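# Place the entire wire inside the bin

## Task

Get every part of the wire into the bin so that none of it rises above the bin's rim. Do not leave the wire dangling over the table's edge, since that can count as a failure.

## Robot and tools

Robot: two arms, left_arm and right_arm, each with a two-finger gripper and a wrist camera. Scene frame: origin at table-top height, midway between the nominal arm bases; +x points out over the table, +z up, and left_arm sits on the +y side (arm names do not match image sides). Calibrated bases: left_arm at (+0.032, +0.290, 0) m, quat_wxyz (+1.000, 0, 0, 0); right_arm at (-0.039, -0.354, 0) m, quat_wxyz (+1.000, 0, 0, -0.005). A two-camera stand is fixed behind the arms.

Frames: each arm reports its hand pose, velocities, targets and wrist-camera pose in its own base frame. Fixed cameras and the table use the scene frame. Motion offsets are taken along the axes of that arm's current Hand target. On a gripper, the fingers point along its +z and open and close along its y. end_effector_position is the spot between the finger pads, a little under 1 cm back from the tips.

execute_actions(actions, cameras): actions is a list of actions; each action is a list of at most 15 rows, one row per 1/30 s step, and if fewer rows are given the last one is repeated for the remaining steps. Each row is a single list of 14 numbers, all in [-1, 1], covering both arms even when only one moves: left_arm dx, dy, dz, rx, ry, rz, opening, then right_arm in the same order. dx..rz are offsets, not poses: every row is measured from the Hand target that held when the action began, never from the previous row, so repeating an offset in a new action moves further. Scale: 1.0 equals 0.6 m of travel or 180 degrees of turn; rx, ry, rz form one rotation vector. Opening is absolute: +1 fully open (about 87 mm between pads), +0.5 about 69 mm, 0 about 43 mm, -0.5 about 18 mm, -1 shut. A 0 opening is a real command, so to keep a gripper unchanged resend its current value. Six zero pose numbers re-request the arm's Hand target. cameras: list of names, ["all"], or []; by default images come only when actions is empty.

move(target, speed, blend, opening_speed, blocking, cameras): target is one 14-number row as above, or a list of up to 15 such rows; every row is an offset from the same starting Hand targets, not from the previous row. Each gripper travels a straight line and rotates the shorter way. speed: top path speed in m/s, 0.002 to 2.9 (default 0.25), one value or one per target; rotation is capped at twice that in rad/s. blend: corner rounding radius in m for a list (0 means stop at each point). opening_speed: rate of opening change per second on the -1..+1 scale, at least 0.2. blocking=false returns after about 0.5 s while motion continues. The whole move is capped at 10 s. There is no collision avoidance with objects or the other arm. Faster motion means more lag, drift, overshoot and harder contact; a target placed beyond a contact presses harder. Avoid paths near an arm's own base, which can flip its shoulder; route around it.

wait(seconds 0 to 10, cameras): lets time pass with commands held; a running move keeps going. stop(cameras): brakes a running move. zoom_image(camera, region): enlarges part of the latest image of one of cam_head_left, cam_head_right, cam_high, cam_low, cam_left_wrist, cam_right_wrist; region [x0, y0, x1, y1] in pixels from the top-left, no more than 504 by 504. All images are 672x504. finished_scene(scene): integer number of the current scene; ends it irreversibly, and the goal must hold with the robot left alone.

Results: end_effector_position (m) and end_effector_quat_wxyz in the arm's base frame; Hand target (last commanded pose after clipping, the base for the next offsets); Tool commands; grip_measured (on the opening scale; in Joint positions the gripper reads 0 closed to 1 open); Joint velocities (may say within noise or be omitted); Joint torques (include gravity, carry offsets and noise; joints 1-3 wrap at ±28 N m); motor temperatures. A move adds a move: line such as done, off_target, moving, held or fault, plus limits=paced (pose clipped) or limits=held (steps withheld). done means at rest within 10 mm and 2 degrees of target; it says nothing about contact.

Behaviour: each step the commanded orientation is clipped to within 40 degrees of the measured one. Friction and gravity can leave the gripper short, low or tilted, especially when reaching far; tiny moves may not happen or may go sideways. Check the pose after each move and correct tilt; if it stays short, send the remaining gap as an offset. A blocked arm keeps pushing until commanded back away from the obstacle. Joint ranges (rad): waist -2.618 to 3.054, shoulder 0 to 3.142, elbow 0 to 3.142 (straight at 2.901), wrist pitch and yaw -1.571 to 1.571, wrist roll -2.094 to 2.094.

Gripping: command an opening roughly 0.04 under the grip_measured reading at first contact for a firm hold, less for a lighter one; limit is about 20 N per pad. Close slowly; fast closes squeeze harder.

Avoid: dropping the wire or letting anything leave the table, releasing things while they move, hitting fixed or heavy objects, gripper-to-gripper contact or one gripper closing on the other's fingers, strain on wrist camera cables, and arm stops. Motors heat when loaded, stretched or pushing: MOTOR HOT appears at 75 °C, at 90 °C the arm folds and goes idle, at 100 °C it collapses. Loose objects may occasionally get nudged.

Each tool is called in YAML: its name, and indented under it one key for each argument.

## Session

execute_actions:
  actions: []

Scene clock: 0.00 s.
left_arm: end_effector_position=(+0.3932, +0.0109, +0.0596) grip_measured=+0.991 end_effector_quat_wxyz=(+0.580, -0.023, +0.814, +0.035) | right_arm: end_effector_position=(+0.3890, -0.0013, +0.0639) grip_measured=+0.993 end_effector_quat_wxyz=(+0.619, +0.017, +0.785, -0.009)
Joint positions: left_arm=[-0.017 1.549 0.412 0.803 -0.1 -0.003 0.995] | right_arm=[0.019 1.586 0.327 1.024 0.054 0.021 0.997]
Joint velocities: within noise
Joint torques (N m): no reading
Motor temperatures (°C): left_arm=[22 33 32 21 22 21 21] | right_arm=[18 37 31 25 23 21 19]
Heat: left arm: 33 °C; right arm: 37 °C.
Hand target: left_arm +0.3943, +0.0109, +0.0617; +0.581, -0.023, +0.813, +0.035 | right_arm +0.3936, -0.0012, +0.0738; +0.631, +0.018, +0.775, -0.008
Tool commands: left_gripper/opening=+1.0 right_gripper/opening=+1.0

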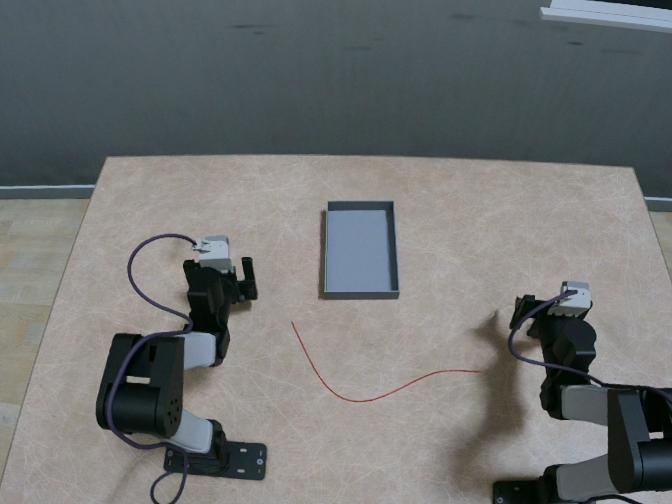

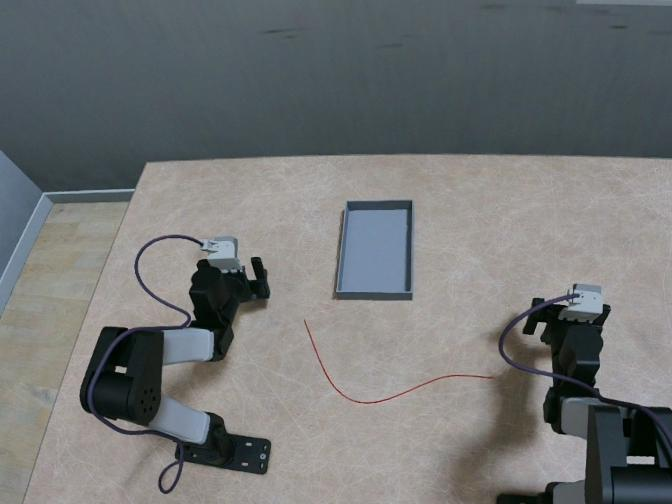

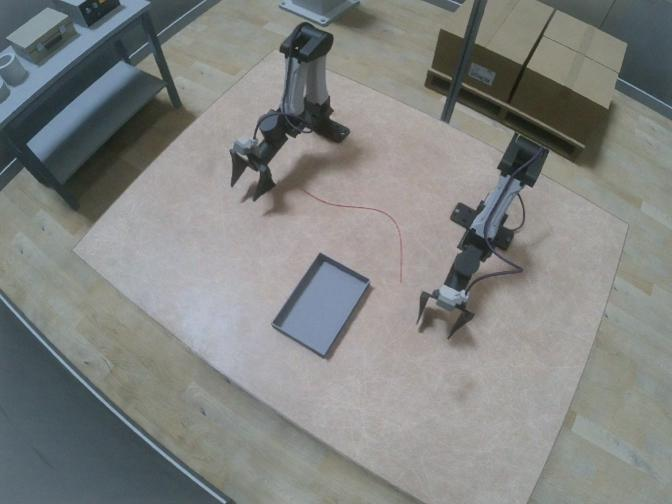

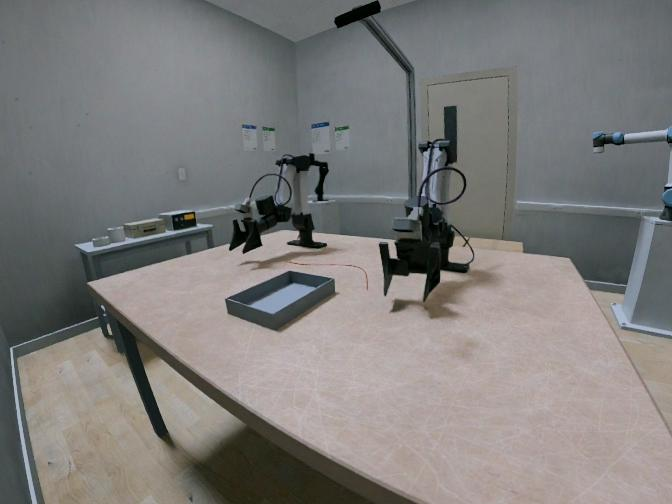

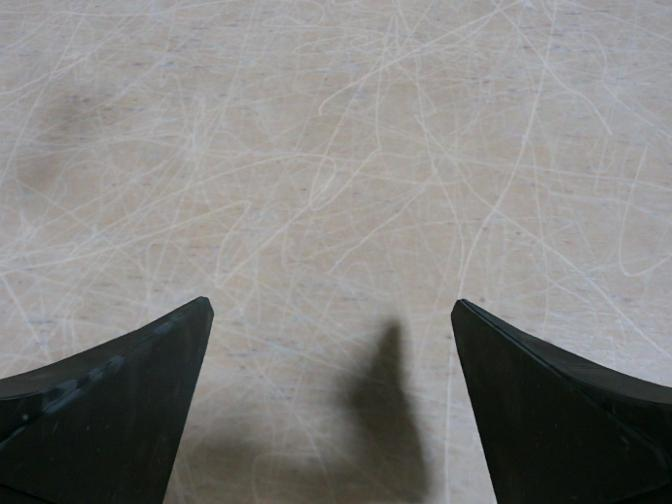

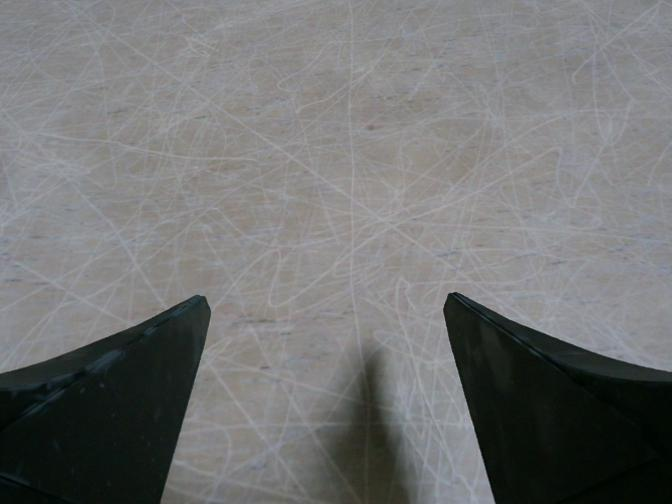

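move:
  target:
    - [-0.0623,-0.1653,-0.2373,0.278,0.320,0.374,0,-0.0777,0.131,-0.1633,-0.1759,0.4098,-0.2213,0]
    - [0.0682,-0.2627,-0.319,0.5107,0.1045,0.7087,0,0.0362,0.2693,-0.2542,-0.3426,0.334,-0.4251,0]
  speed: 0.5
  blend: [0.05,0]
  cameras: ["cam_head_left","cam_high","cam_left_wrist","cam_right_wrist"]

Scene clock: 110.07 s.
left_arm: end_effector_position=(+0.2125, -0.1605, +0.0779) grip_measured=+0.000 end_effector_quat_wxyz=(-0.008, +0.964, +0.266, -0.006) | right_arm: end_effector_position=(+0.2433, +0.1642, +0.0763) grip_measured=+0.000 end_effector_quat_wxyz=(+0.024, +0.702, -0.712, -0.004)
Joint positions: left_arm=[-0.797 1.539 1.1 -1.153 0.003 1.805 0.5] | right_arm=[0.698 1.812 1.391 -1.198 -0.005 -0.858 0.5]
Joint torques (N m): left_arm=[-0.77 -6.94 4.79 0.4 0.01 0] | right_arm=[0.55 -12.6 4.6 0.39 0 -0.05]
Motor temperatures (°C): left_arm=[22 33 35 29 22 21 21] | right_arm=[18 38 35 31 23 21 19]
Heat: left arm: 35 °C; right arm: 38 °C.
Hand target: left_arm +0.2131, -0.1622, +0.0799; +0.000, +0.966, +0.259, +0.000 | right_arm +0.2461, +0.1661, +0.0851; +0.000, +0.707, -0.707, +0.000
Off the commanded pose: left_arm 0.003 m, 1 deg | right_arm 0.009 m, 3 deg.
move: off_target (right_arm)
Images, in order (width x height): cam_head_left 672x504, cam_high 672x504, cam_left_wrist 672x504, cam_right_wrist 672x504.

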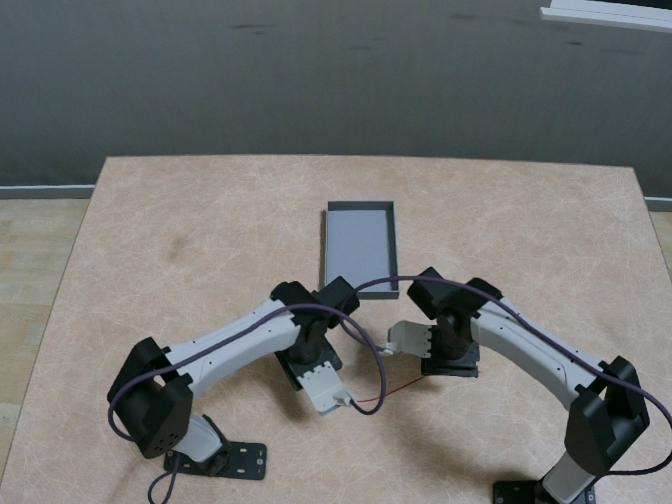

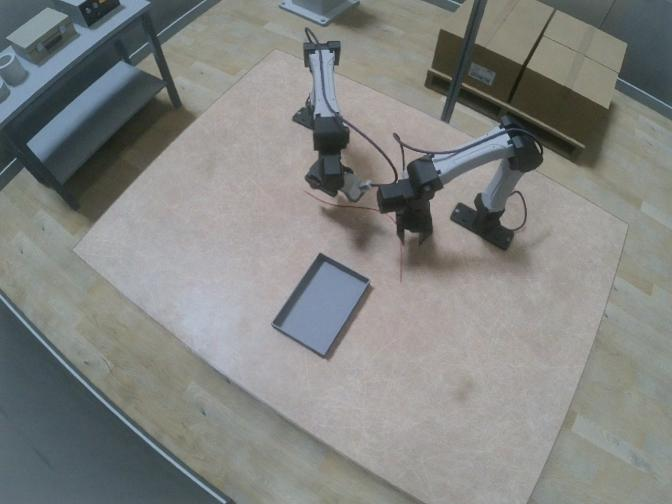

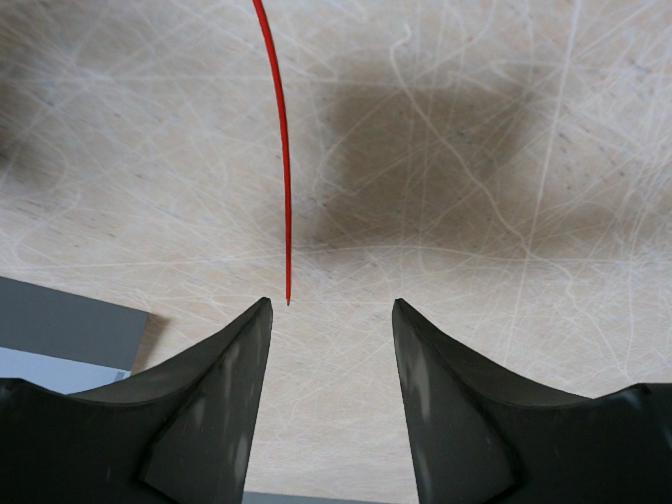

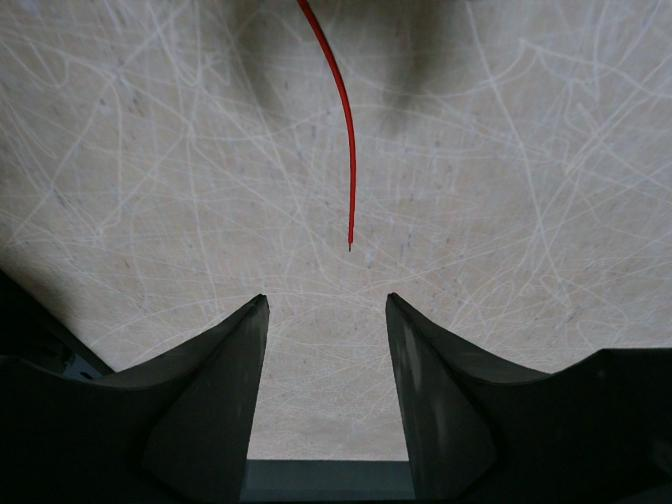

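move:
  target: [0,0.039,0.085,0,0,0,-0.3,0,-0.021,0.085,0,0,0,-0.3]
  speed: 0.12
  cameras: ["cam_left_wrist","cam_right_wrist"]

Scene clock: 118.17 s.
left_arm: end_effector_position=(+0.2257, -0.1807, +0.0321) grip_measured=-0.300 end_effector_quat_wxyz=(+0.001, +0.965, +0.261, -0.001) | right_arm: end_effector_position=(+0.2551, +0.1669, +0.0377) grip_measured=-0.300 end_effector_quat_wxyz=(+0.002, +0.706, -0.709, -0.002)
Joint positions: left_arm=[-0.814 1.659 1.033 -0.945 0.003 1.799 0.35] | right_arm=[0.683 1.846 1.282 -1.012 -0.004 -0.884 0.35]
Joint torques (N m): left_arm=[-1.07 -5.56 4.72 0.45 -0.01 -0.13] | right_arm=[-0.27 -7.97 4.75 0.5 -0.01 -0.06]
Heat: left arm: 35 °C; right arm: 40 °C.
Hand target: left_arm +0.2249, -0.1824, +0.0290; +0.000, +0.966, +0.259, +0.000 | right_arm +0.2588, +0.1659, +0.0341; +0.000, +0.707, -0.707, +0.000
Off the commanded pose: left_arm 0.004 m, 0 deg | right_arm 0.005 m, 0 deg.
move: done
Images, in order (width x height): cam_left_wrist 672x504, cam_right_wrist 672x504.

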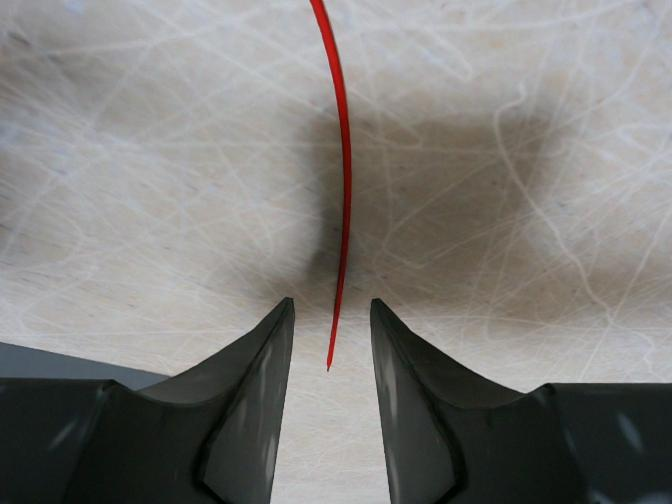

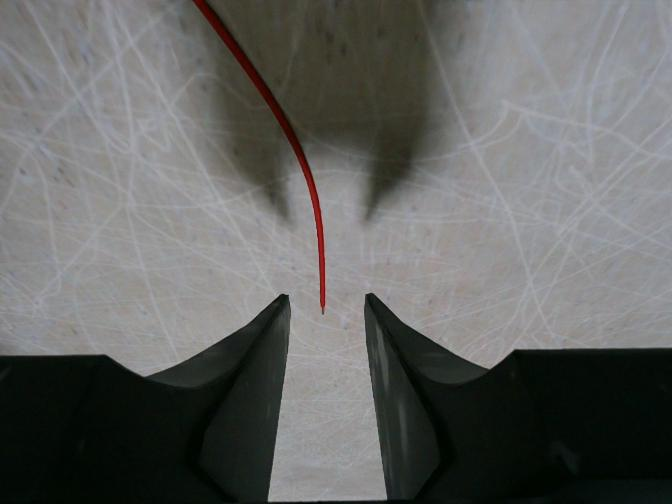

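move:
  target: [0,-0.009,0.038,0,0,0,-0.5,0,0.005,0.044,0,0,0,-0.5]
  speed: 0.08
  cameras: ["cam_left_wrist","cam_right_wrist"]

Scene clock: 123.57 s.
left_arm: end_effector_position=(+0.2236, -0.1763, +0.0137) grip_measured=-0.500 end_effector_quat_wxyz=(-0.001, +0.965, +0.261, +0.003) | right_arm: end_effector_position=(+0.2539, +0.1660, +0.0121) grip_measured=-0.500 end_effector_quat_wxyz=(+0.001, +0.706, -0.708, -0.002)
Joint positions: left_arm=[-0.814 1.672 0.967 -0.865 -0.005 1.799 0.25] | right_arm=[0.683 1.874 1.21 -0.909 -0.004 -0.884 0.25]
Joint torques (N m): left_arm=[-0.72 -4.93 3.75 0.55 0.08 -0.07] | right_arm=[0.24 -7.83 4.46 0.51 -0.01 0]
Heat: left arm: 34 °C; right arm: 40 °C.
Hand target: left_arm +0.2221, -0.1777, +0.0062; +0.000, +0.966, +0.259, +0.000 | right_arm +0.2558, +0.1660, +0.0077; +0.000, +0.707, -0.707, +0.000
Off the commanded pose: left_arm 0.008 m, 0 deg | right_arm 0.005 m, 0 deg.
move: done
Images, in order (width x height): cam_left_wrist 672x504, cam_right_wrist 672x504.

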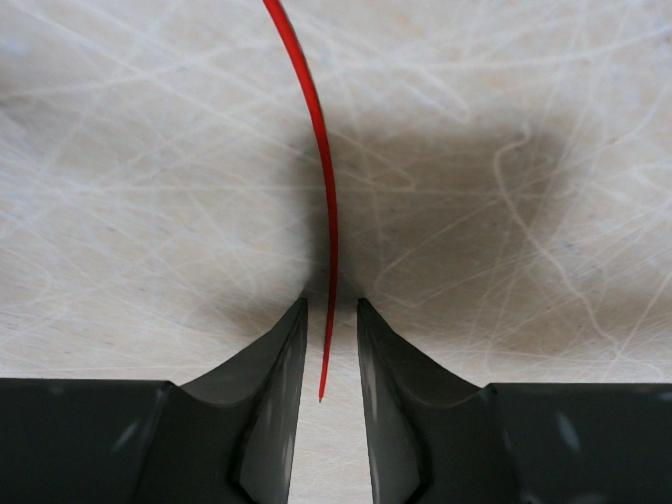

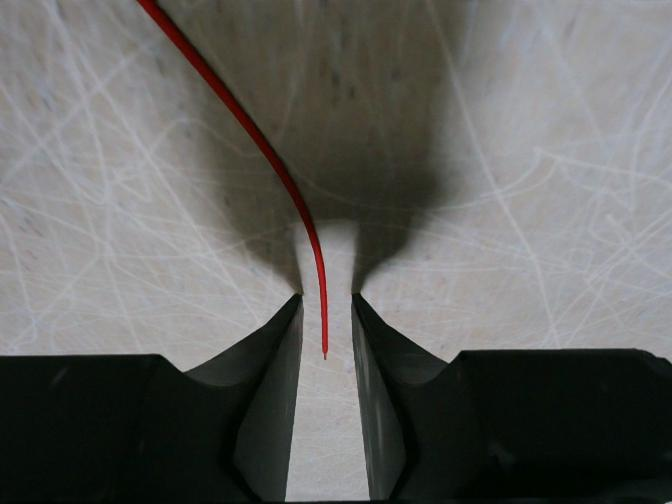

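move:
  target:
    - [0,0,0.017,0,0,0,-0.5,0,0,0.017,0,0,0,-0.5]
    - [0,0,0.017,0,0,0,-1,0,0,0.017,0,0,0,-1]
  speed: 0.03
  opening_speed: 0.8
  cameras: ["cam_left_wrist","cam_right_wrist"]

Scene clock: 129.10 s.
left_arm: end_effector_position=(+0.2299, -0.1809, +0.0128) grip_measured=-0.975 end_effector_quat_wxyz=(+0.013, +0.965, +0.263, +0.014) | right_arm: end_effector_position=(+0.2545, +0.1650, +0.0074) grip_measured=-0.974 end_effector_quat_wxyz=(+0.001, +0.706, -0.708, +0.001)
Joint positions: left_arm=[-0.814 1.672 0.959 -0.822 -0.013 1.796 0.012] | right_arm=[0.683 1.881 1.198 -0.89 0.002 -0.884 0.013]
Joint torques (N m): left_arm=[-0.68 -3.25 2.44 0.62 0.17 -0.03] | right_arm=[0.21 -6.89 3.51 0.72 -0.07 -0.01]
Heat: left arm: 34 °C; right arm: 39 °C.
Hand target: left_arm +0.2221, -0.1777, -0.0041; +0.000, +0.966, +0.259, +0.000 | right_arm +0.2558, +0.1659, -0.0025; +0.000, +0.707, -0.707, +0.000
Off the commanded pose: left_arm 0.019 m, 2 deg | right_arm 0.010 m, 0 deg.
move: off_target (left_arm); target 2's new opening was sent with left_arm's hand 0.017 m and 1 deg from that target
Images, in order (width x height): cam_left_wrist 672x504, cam_right_wrist 672x504.

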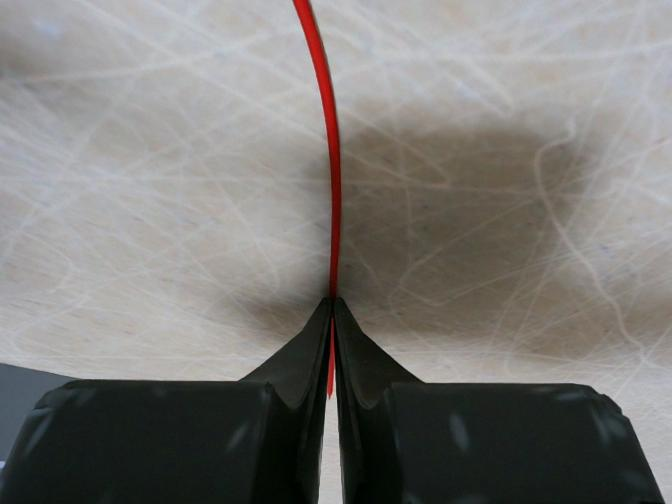

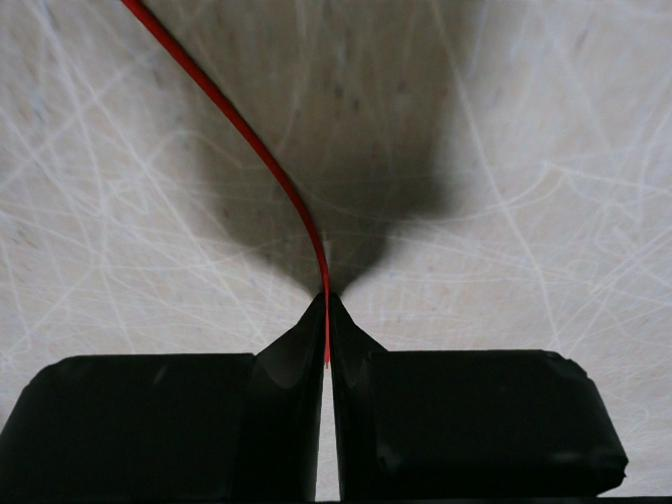

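move:
  target:
    - [0,0,-0.1,0,0,0,-1,0,0,-0.1,0,0,0,-1]
    - [0.0525,-0.004,-0.223,0,0,-0.5,-1,0.015,-0.068,-0.245,0,0,0.278,-1]
  speed: [0.1,0.25]
  blend: [0.03,0]
  cameras: ["all"]

Scene clock: 142.53 s.
left_arm: end_effector_position=(+0.2465, -0.1597, +0.1280) grip_measured=-0.975 end_effector_quat_wxyz=(+0.003, +0.506, +0.863, +0.003) | right_arm: end_effector_position=(+0.2916, +0.1556, +0.1405) grip_measured=-0.974 end_effector_quat_wxyz=(-0.005, -0.349, +0.937, -0.002)
Joint positions: left_arm=[-0.637 1.792 1.577 -1.352 -0.007 0.423 0.012] | right_arm=[0.516 1.976 1.868 -1.475 0.002 -0.197 0.013]
Joint torques (N m): left_arm=[0.54 -6.8 7.56 0.22 0.06 -0.14] | right_arm=[-0.27 -8.84 8.69 0.2 -0.03 0.13]
Heat: left arm: 34 °C; right arm: 39 °C.
Hand target: left_arm +0.2482, -0.1600, +0.1298; +0.000, +0.500, +0.866, +0.000 | right_arm +0.2965, +0.1569, +0.1445; +0.000, -0.341, +0.940, +0.000
Off the commanded pose: left_arm 0.002 m, 1 deg | right_arm 0.007 m, 1 deg.
move: done; blend cut to 0.0298 m at target 1

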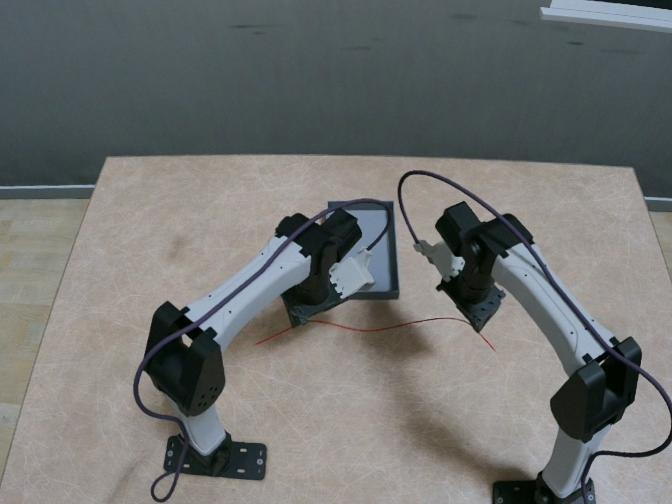

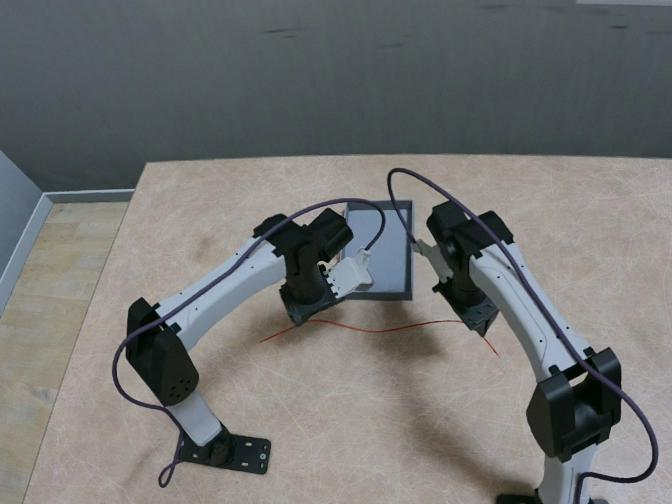

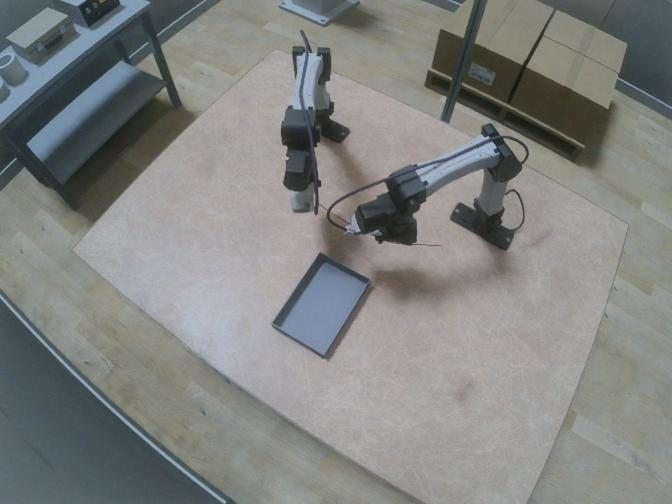

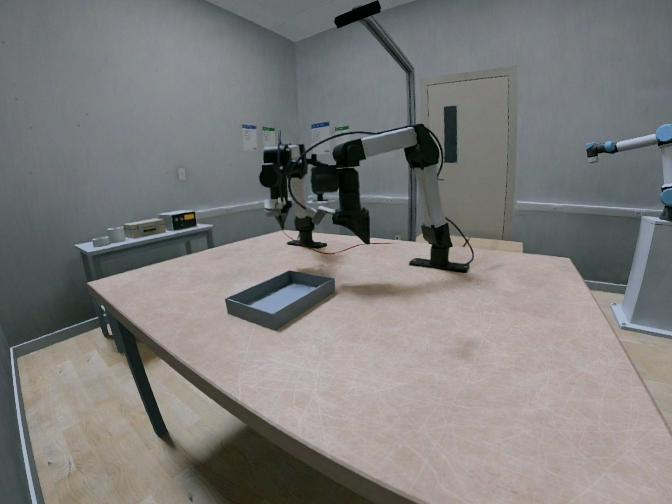

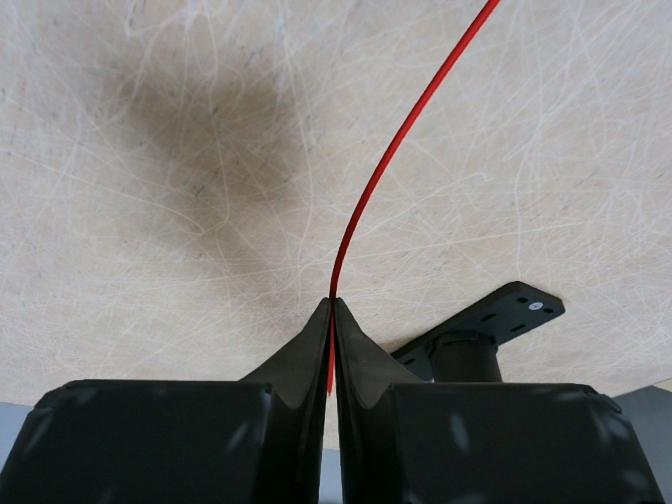

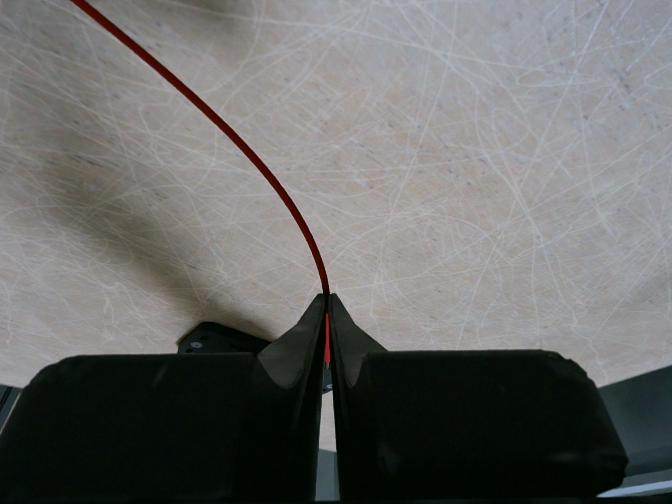

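move:
  target: [-0.2427,0.187,-0.05,-0.0727,-0.1259,-0.3279,-1,-0.3337,0.0487,-0.033,0.0483,-0.1332,0.2179,-1]
  speed: 0.18
  cameras: ["all"]

Scene clock: 165.20 s.
left_arm: end_effector_position=(+0.4150, -0.2335, +0.1606) grip_measured=-0.975 end_effector_quat_wxyz=(+0.218, +0.007, +0.976, -0.005) | right_arm: end_effector_position=(+0.4240, +0.2998, +0.1597) grip_measured=-0.974 end_effector_quat_wxyz=(+0.241, -0.008, +0.970, +0.021)
Joint positions: left_arm=[-0.55 2.203 2.281 -1.262 -0.212 -0.493 0.012] | right_arm=[0.657 2.516 2.834 -1.465 0.253 0.585 0.013]
Joint torques (N m): left_arm=[0.54 -10.22 7.92 0.89 -0.31 -0.15] | right_arm=[0.87 -12.34 8.34 1.27 0.19 0.13]
Motor temperatures (°C): left_arm=[22 35 35 24 22 21 22] | right_arm=[18 39 38 29 23 21 20]
Heat: left arm: 35 °C; right arm: 39 °C.
Hand target: left_arm +0.4181, -0.2299, +0.1597; +0.216, +0.000, +0.976, +0.000 | right_arm +0.4314, +0.3078, +0.1642; +0.216, +0.000, +0.976, +0.000
Off the commanded pose: left_arm 0.005 m, 1 deg | right_arm 0.012 m, 4 deg.
elbow stopped short (right arm): the move would have taken joint 3 (elbow) straighter than the controller allows.
move: off_target (right_arm)

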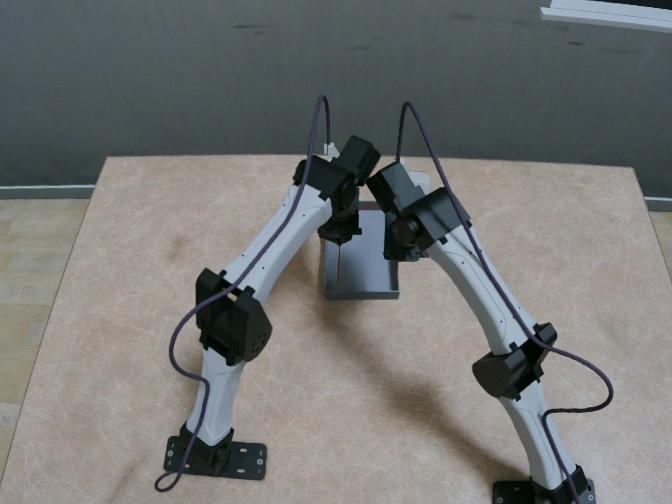

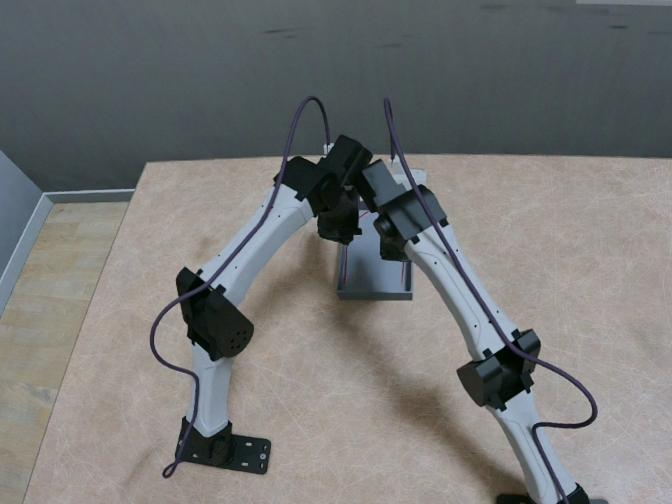

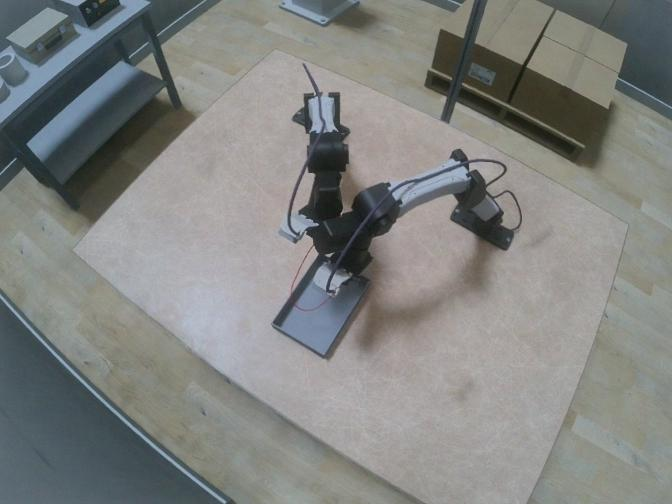

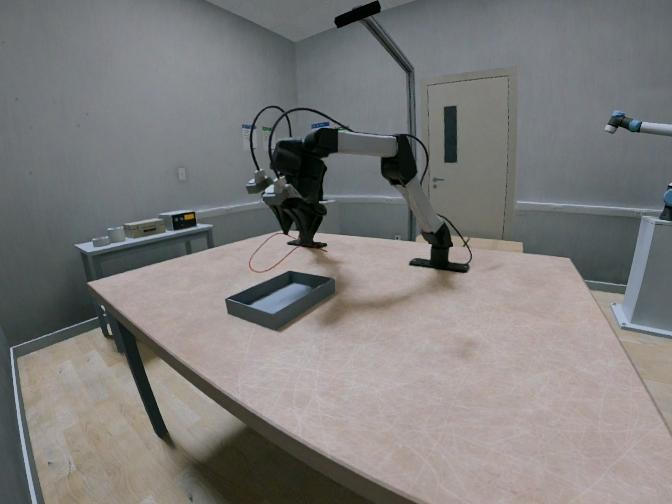

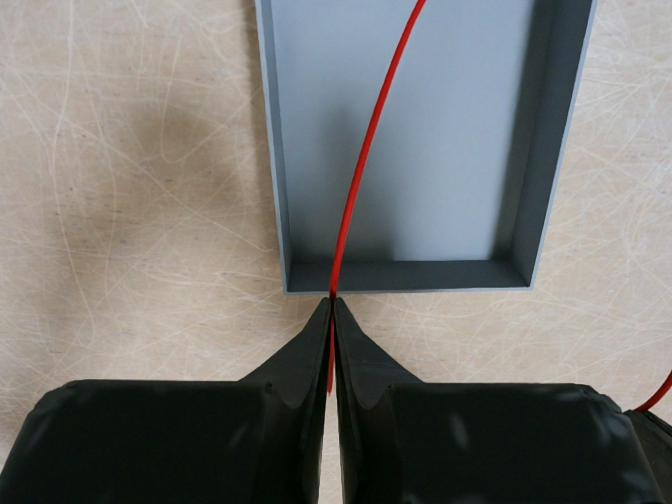

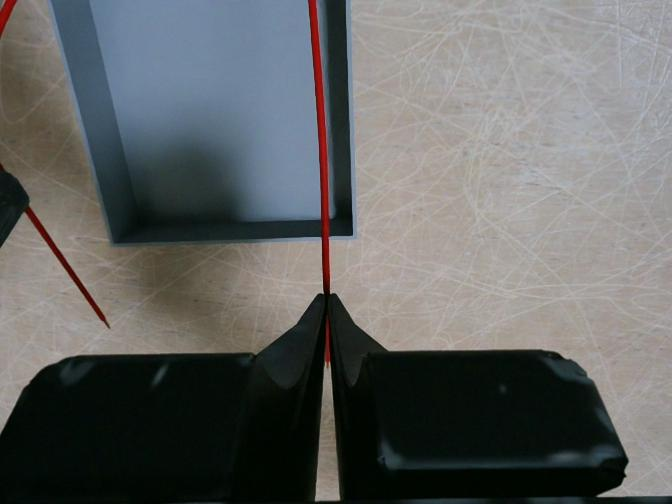

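move:
  target: [0.031,0,0.105,0,0.039,0,-1,0.025,0.0097,0.115,0,-0.039,0,-1]
  speed: 0.12
  cameras: ["all"]

zoom_image:
  camera: "cam_high"
  region: [250, 230, 390, 370]

zoom_image:
  camera: "cam_low"
  region: [200, 220, 360, 340]

Scene clock: 192.83 s.
left_arm: end_effector_position=(+0.4178, -0.2307, +0.1483) grip_measured=-0.975 end_effector_quat_wxyz=(+0.206, +0.004, +0.978, +0.002) | right_arm: end_effector_position=(+0.4261, +0.3008, +0.1604) grip_measured=-0.974 end_effector_quat_wxyz=(+0.245, -0.007, +0.969, +0.023)
Joint positions: left_arm=[-0.541 2.23 2.281 -1.262 -0.212 -0.494 0.012] | right_arm=[0.657 2.516 2.834 -1.456 0.256 0.587 0.013]
Joint torques (N m): left_arm=[0.54 -10.91 6.52 1.07 -0.13 -0.12] | right_arm=[0.29 -13.79 5.26 1.03 0.13 0.03]
Heat: left arm: 39 °C; right arm: 42 °C.
Hand target: left_arm +0.4204, -0.2299, +0.1448; +0.203, +0.000, +0.979, +0.000 (not the last commanded pose) | right_arm +0.4260, +0.3008, +0.1604; +0.245, -0.007, +0.969, +0.023 (not the last commanded pose)
Off the commanded pose: left_arm 0.054 m, 6 deg | right_arm 0.070 m, 4 deg.
move: held (right_arm; a check stopped the path), off_target (left_arm; braked when a check withheld steps of right_arm); limits=held
pose unreachable (right arm): on one or more control steps of this call, first in action 0 (counted from 0), this arm could not follow its commanded pose, so it was not sent that pose on those steps. It may still have moved: this result reports where it is.
cause: moving toward the commanded pose would bring a part of the arm too close to another arm (this arm's wrist (the part past joint 4) and the left arm's wrist (the part past joint 4), under 1 mm apart when this arm was first held).

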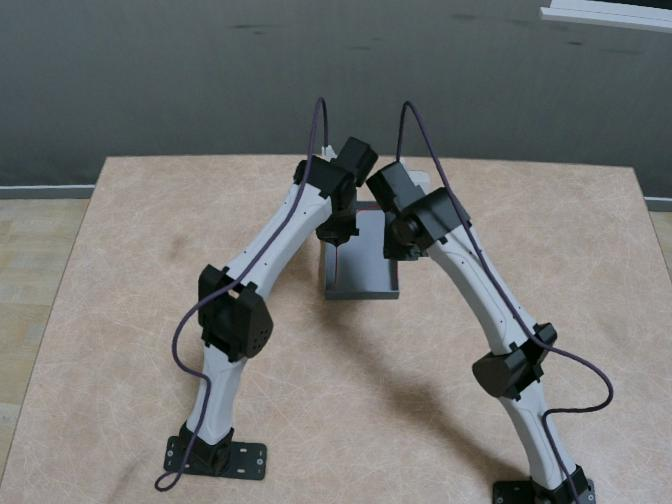

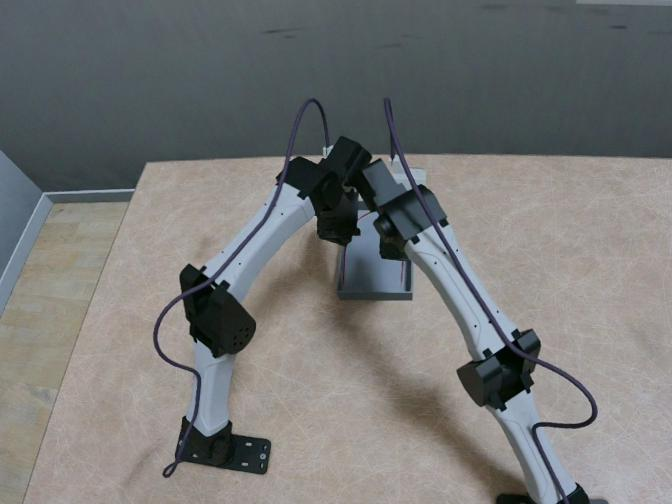

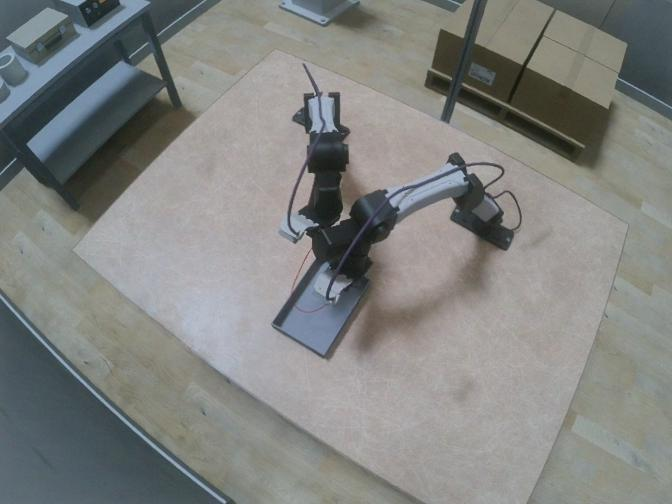

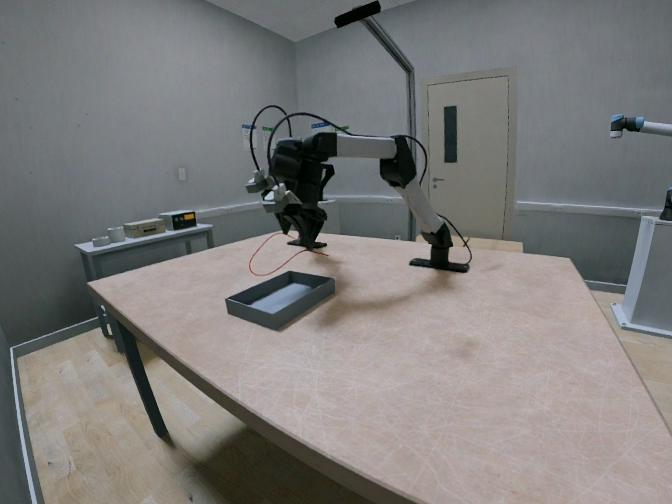

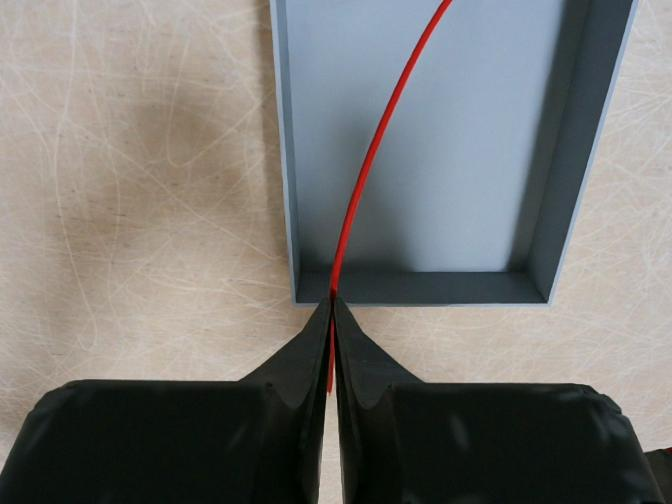

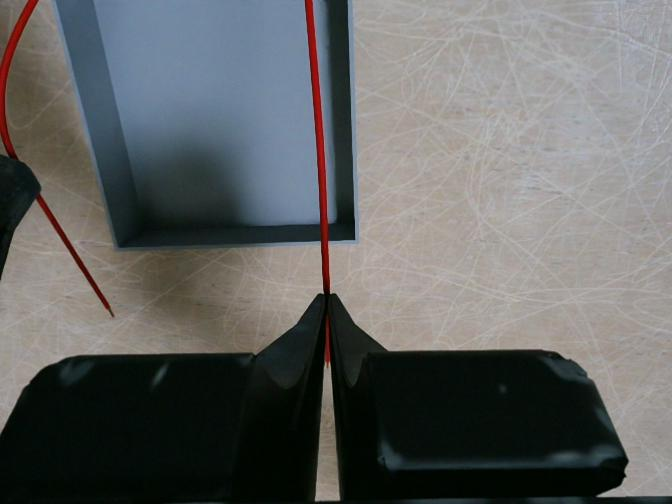

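Scaled by 3.600.

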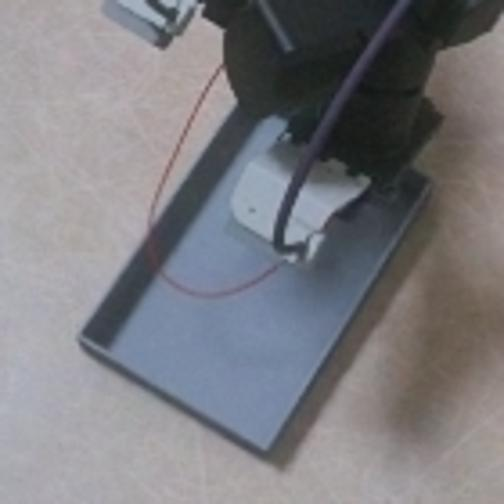

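Scaled by 3.150.

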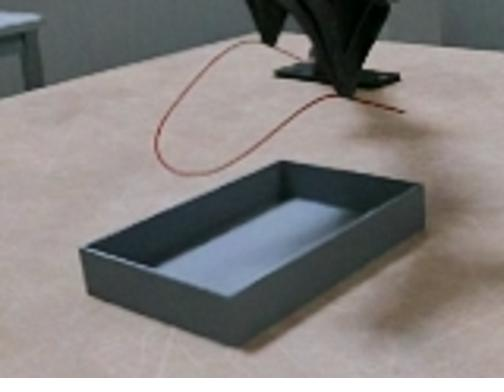

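move:
  target:
    - [0,0,0,0.102,0,-0.044,-1,0,0,0,-0.122,0,0.066,-1]
    - [0.0177,-0.02,0.0742,0.102,0,-0.044,-1,0.0255,0.025,0.0998,-0.122,0,0.066,-1]
  speed: 0.15
  blend: [0.01,0]
  cameras: ["all"]

zoom_image:
  camera: "cam_high"
  region: [250, 230, 390, 370]

zoom_image:
  camera: "cam_low"
  region: [200, 220, 360, 340]

Scene clock: 230.57 s.
left_arm: end_effector_position=(+0.4298, -0.2376, +0.1067) grip_measured=-0.975 end_effector_quat_wxyz=(+0.206, -0.036, +0.963, -0.168) | right_arm: end_effector_position=(+0.4402, +0.3114, +0.1046) grip_measured=-0.974 end_effector_quat_wxyz=(+0.235, +0.047, +0.945, +0.224)
Joint positions: left_arm=[-0.422 2.063 1.789 -0.77 0.114 -0.527 0.012] | right_arm=[0.532 2.14 1.834 -0.612 -0.111 0.669 0.013]
Joint torques (N m): left_arm=[-0.88 -9.91 5.79 1.41 0.06 -0.12] | right_arm=[1.13 -11.58 6.01 1.68 -0.07 0.09]
Motor temperatures (°C): left_arm=[22 42 36 25 22 21 22] | right_arm=[18 46 37 29 23 21 20]
Heat: left arm: 42 °C; right arm: 46 °C.
Hand target: left_arm +0.4283, -0.2418, +0.0998; +0.200, -0.035, +0.964, -0.170 | right_arm +0.4405, +0.3187, +0.1013; +0.236, +0.046, +0.943, +0.232
Off the commanded pose: left_arm 0.008 m, 1 deg | right_arm 0.008 m, 1 deg.
move: done

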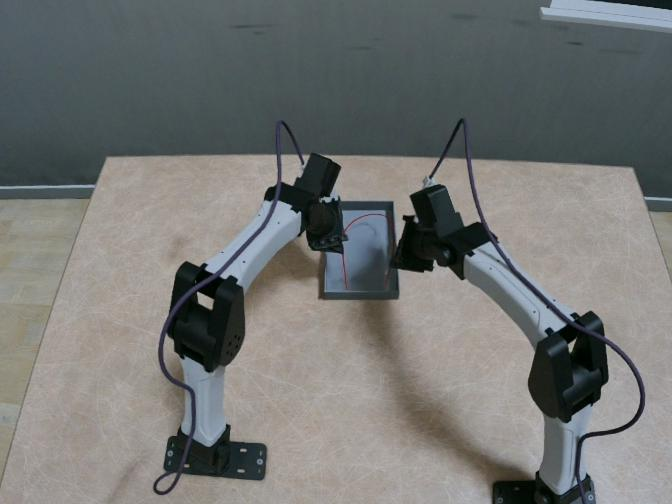

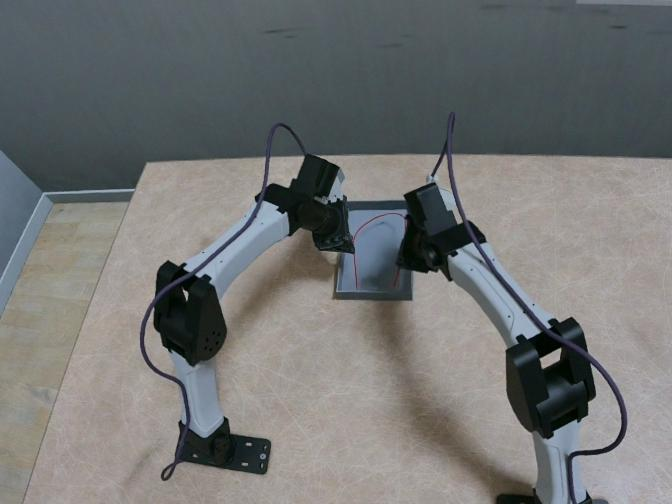

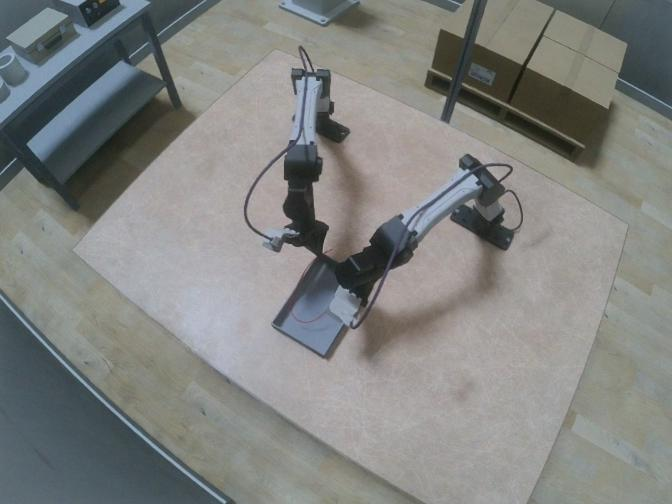

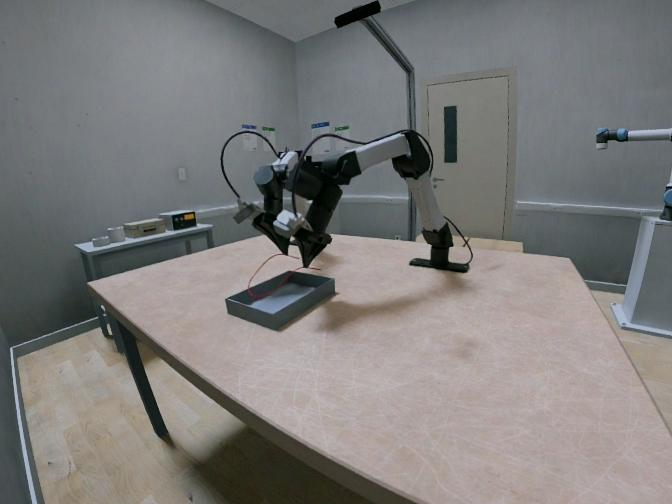

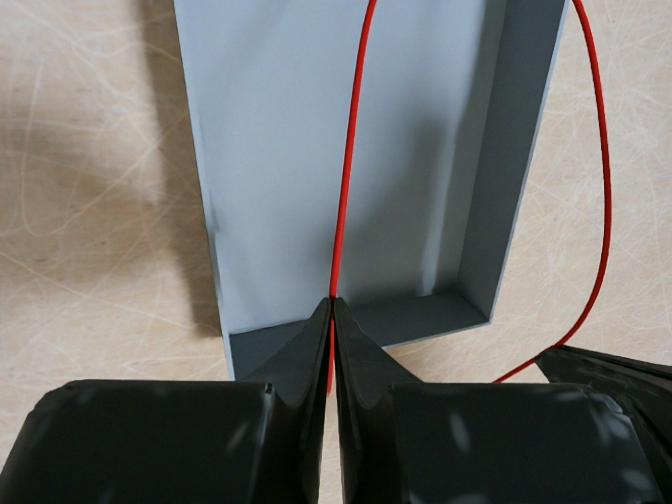

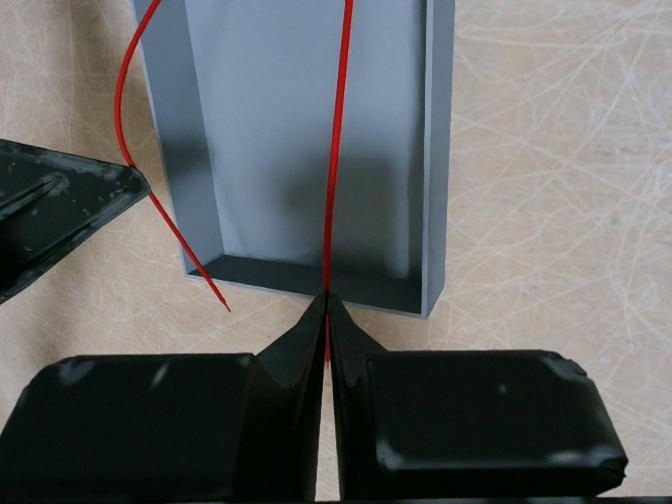

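Scaled by 3.600.

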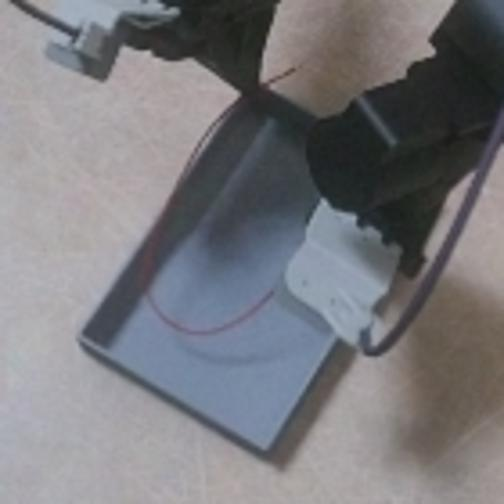

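Scaled by 3.150.

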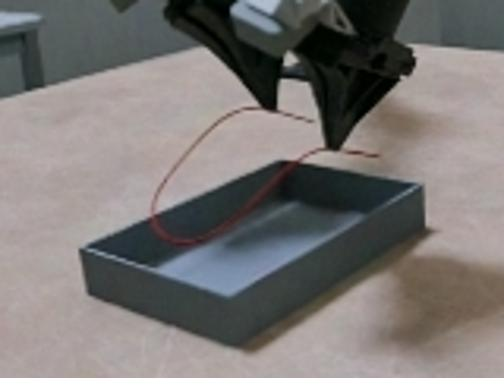

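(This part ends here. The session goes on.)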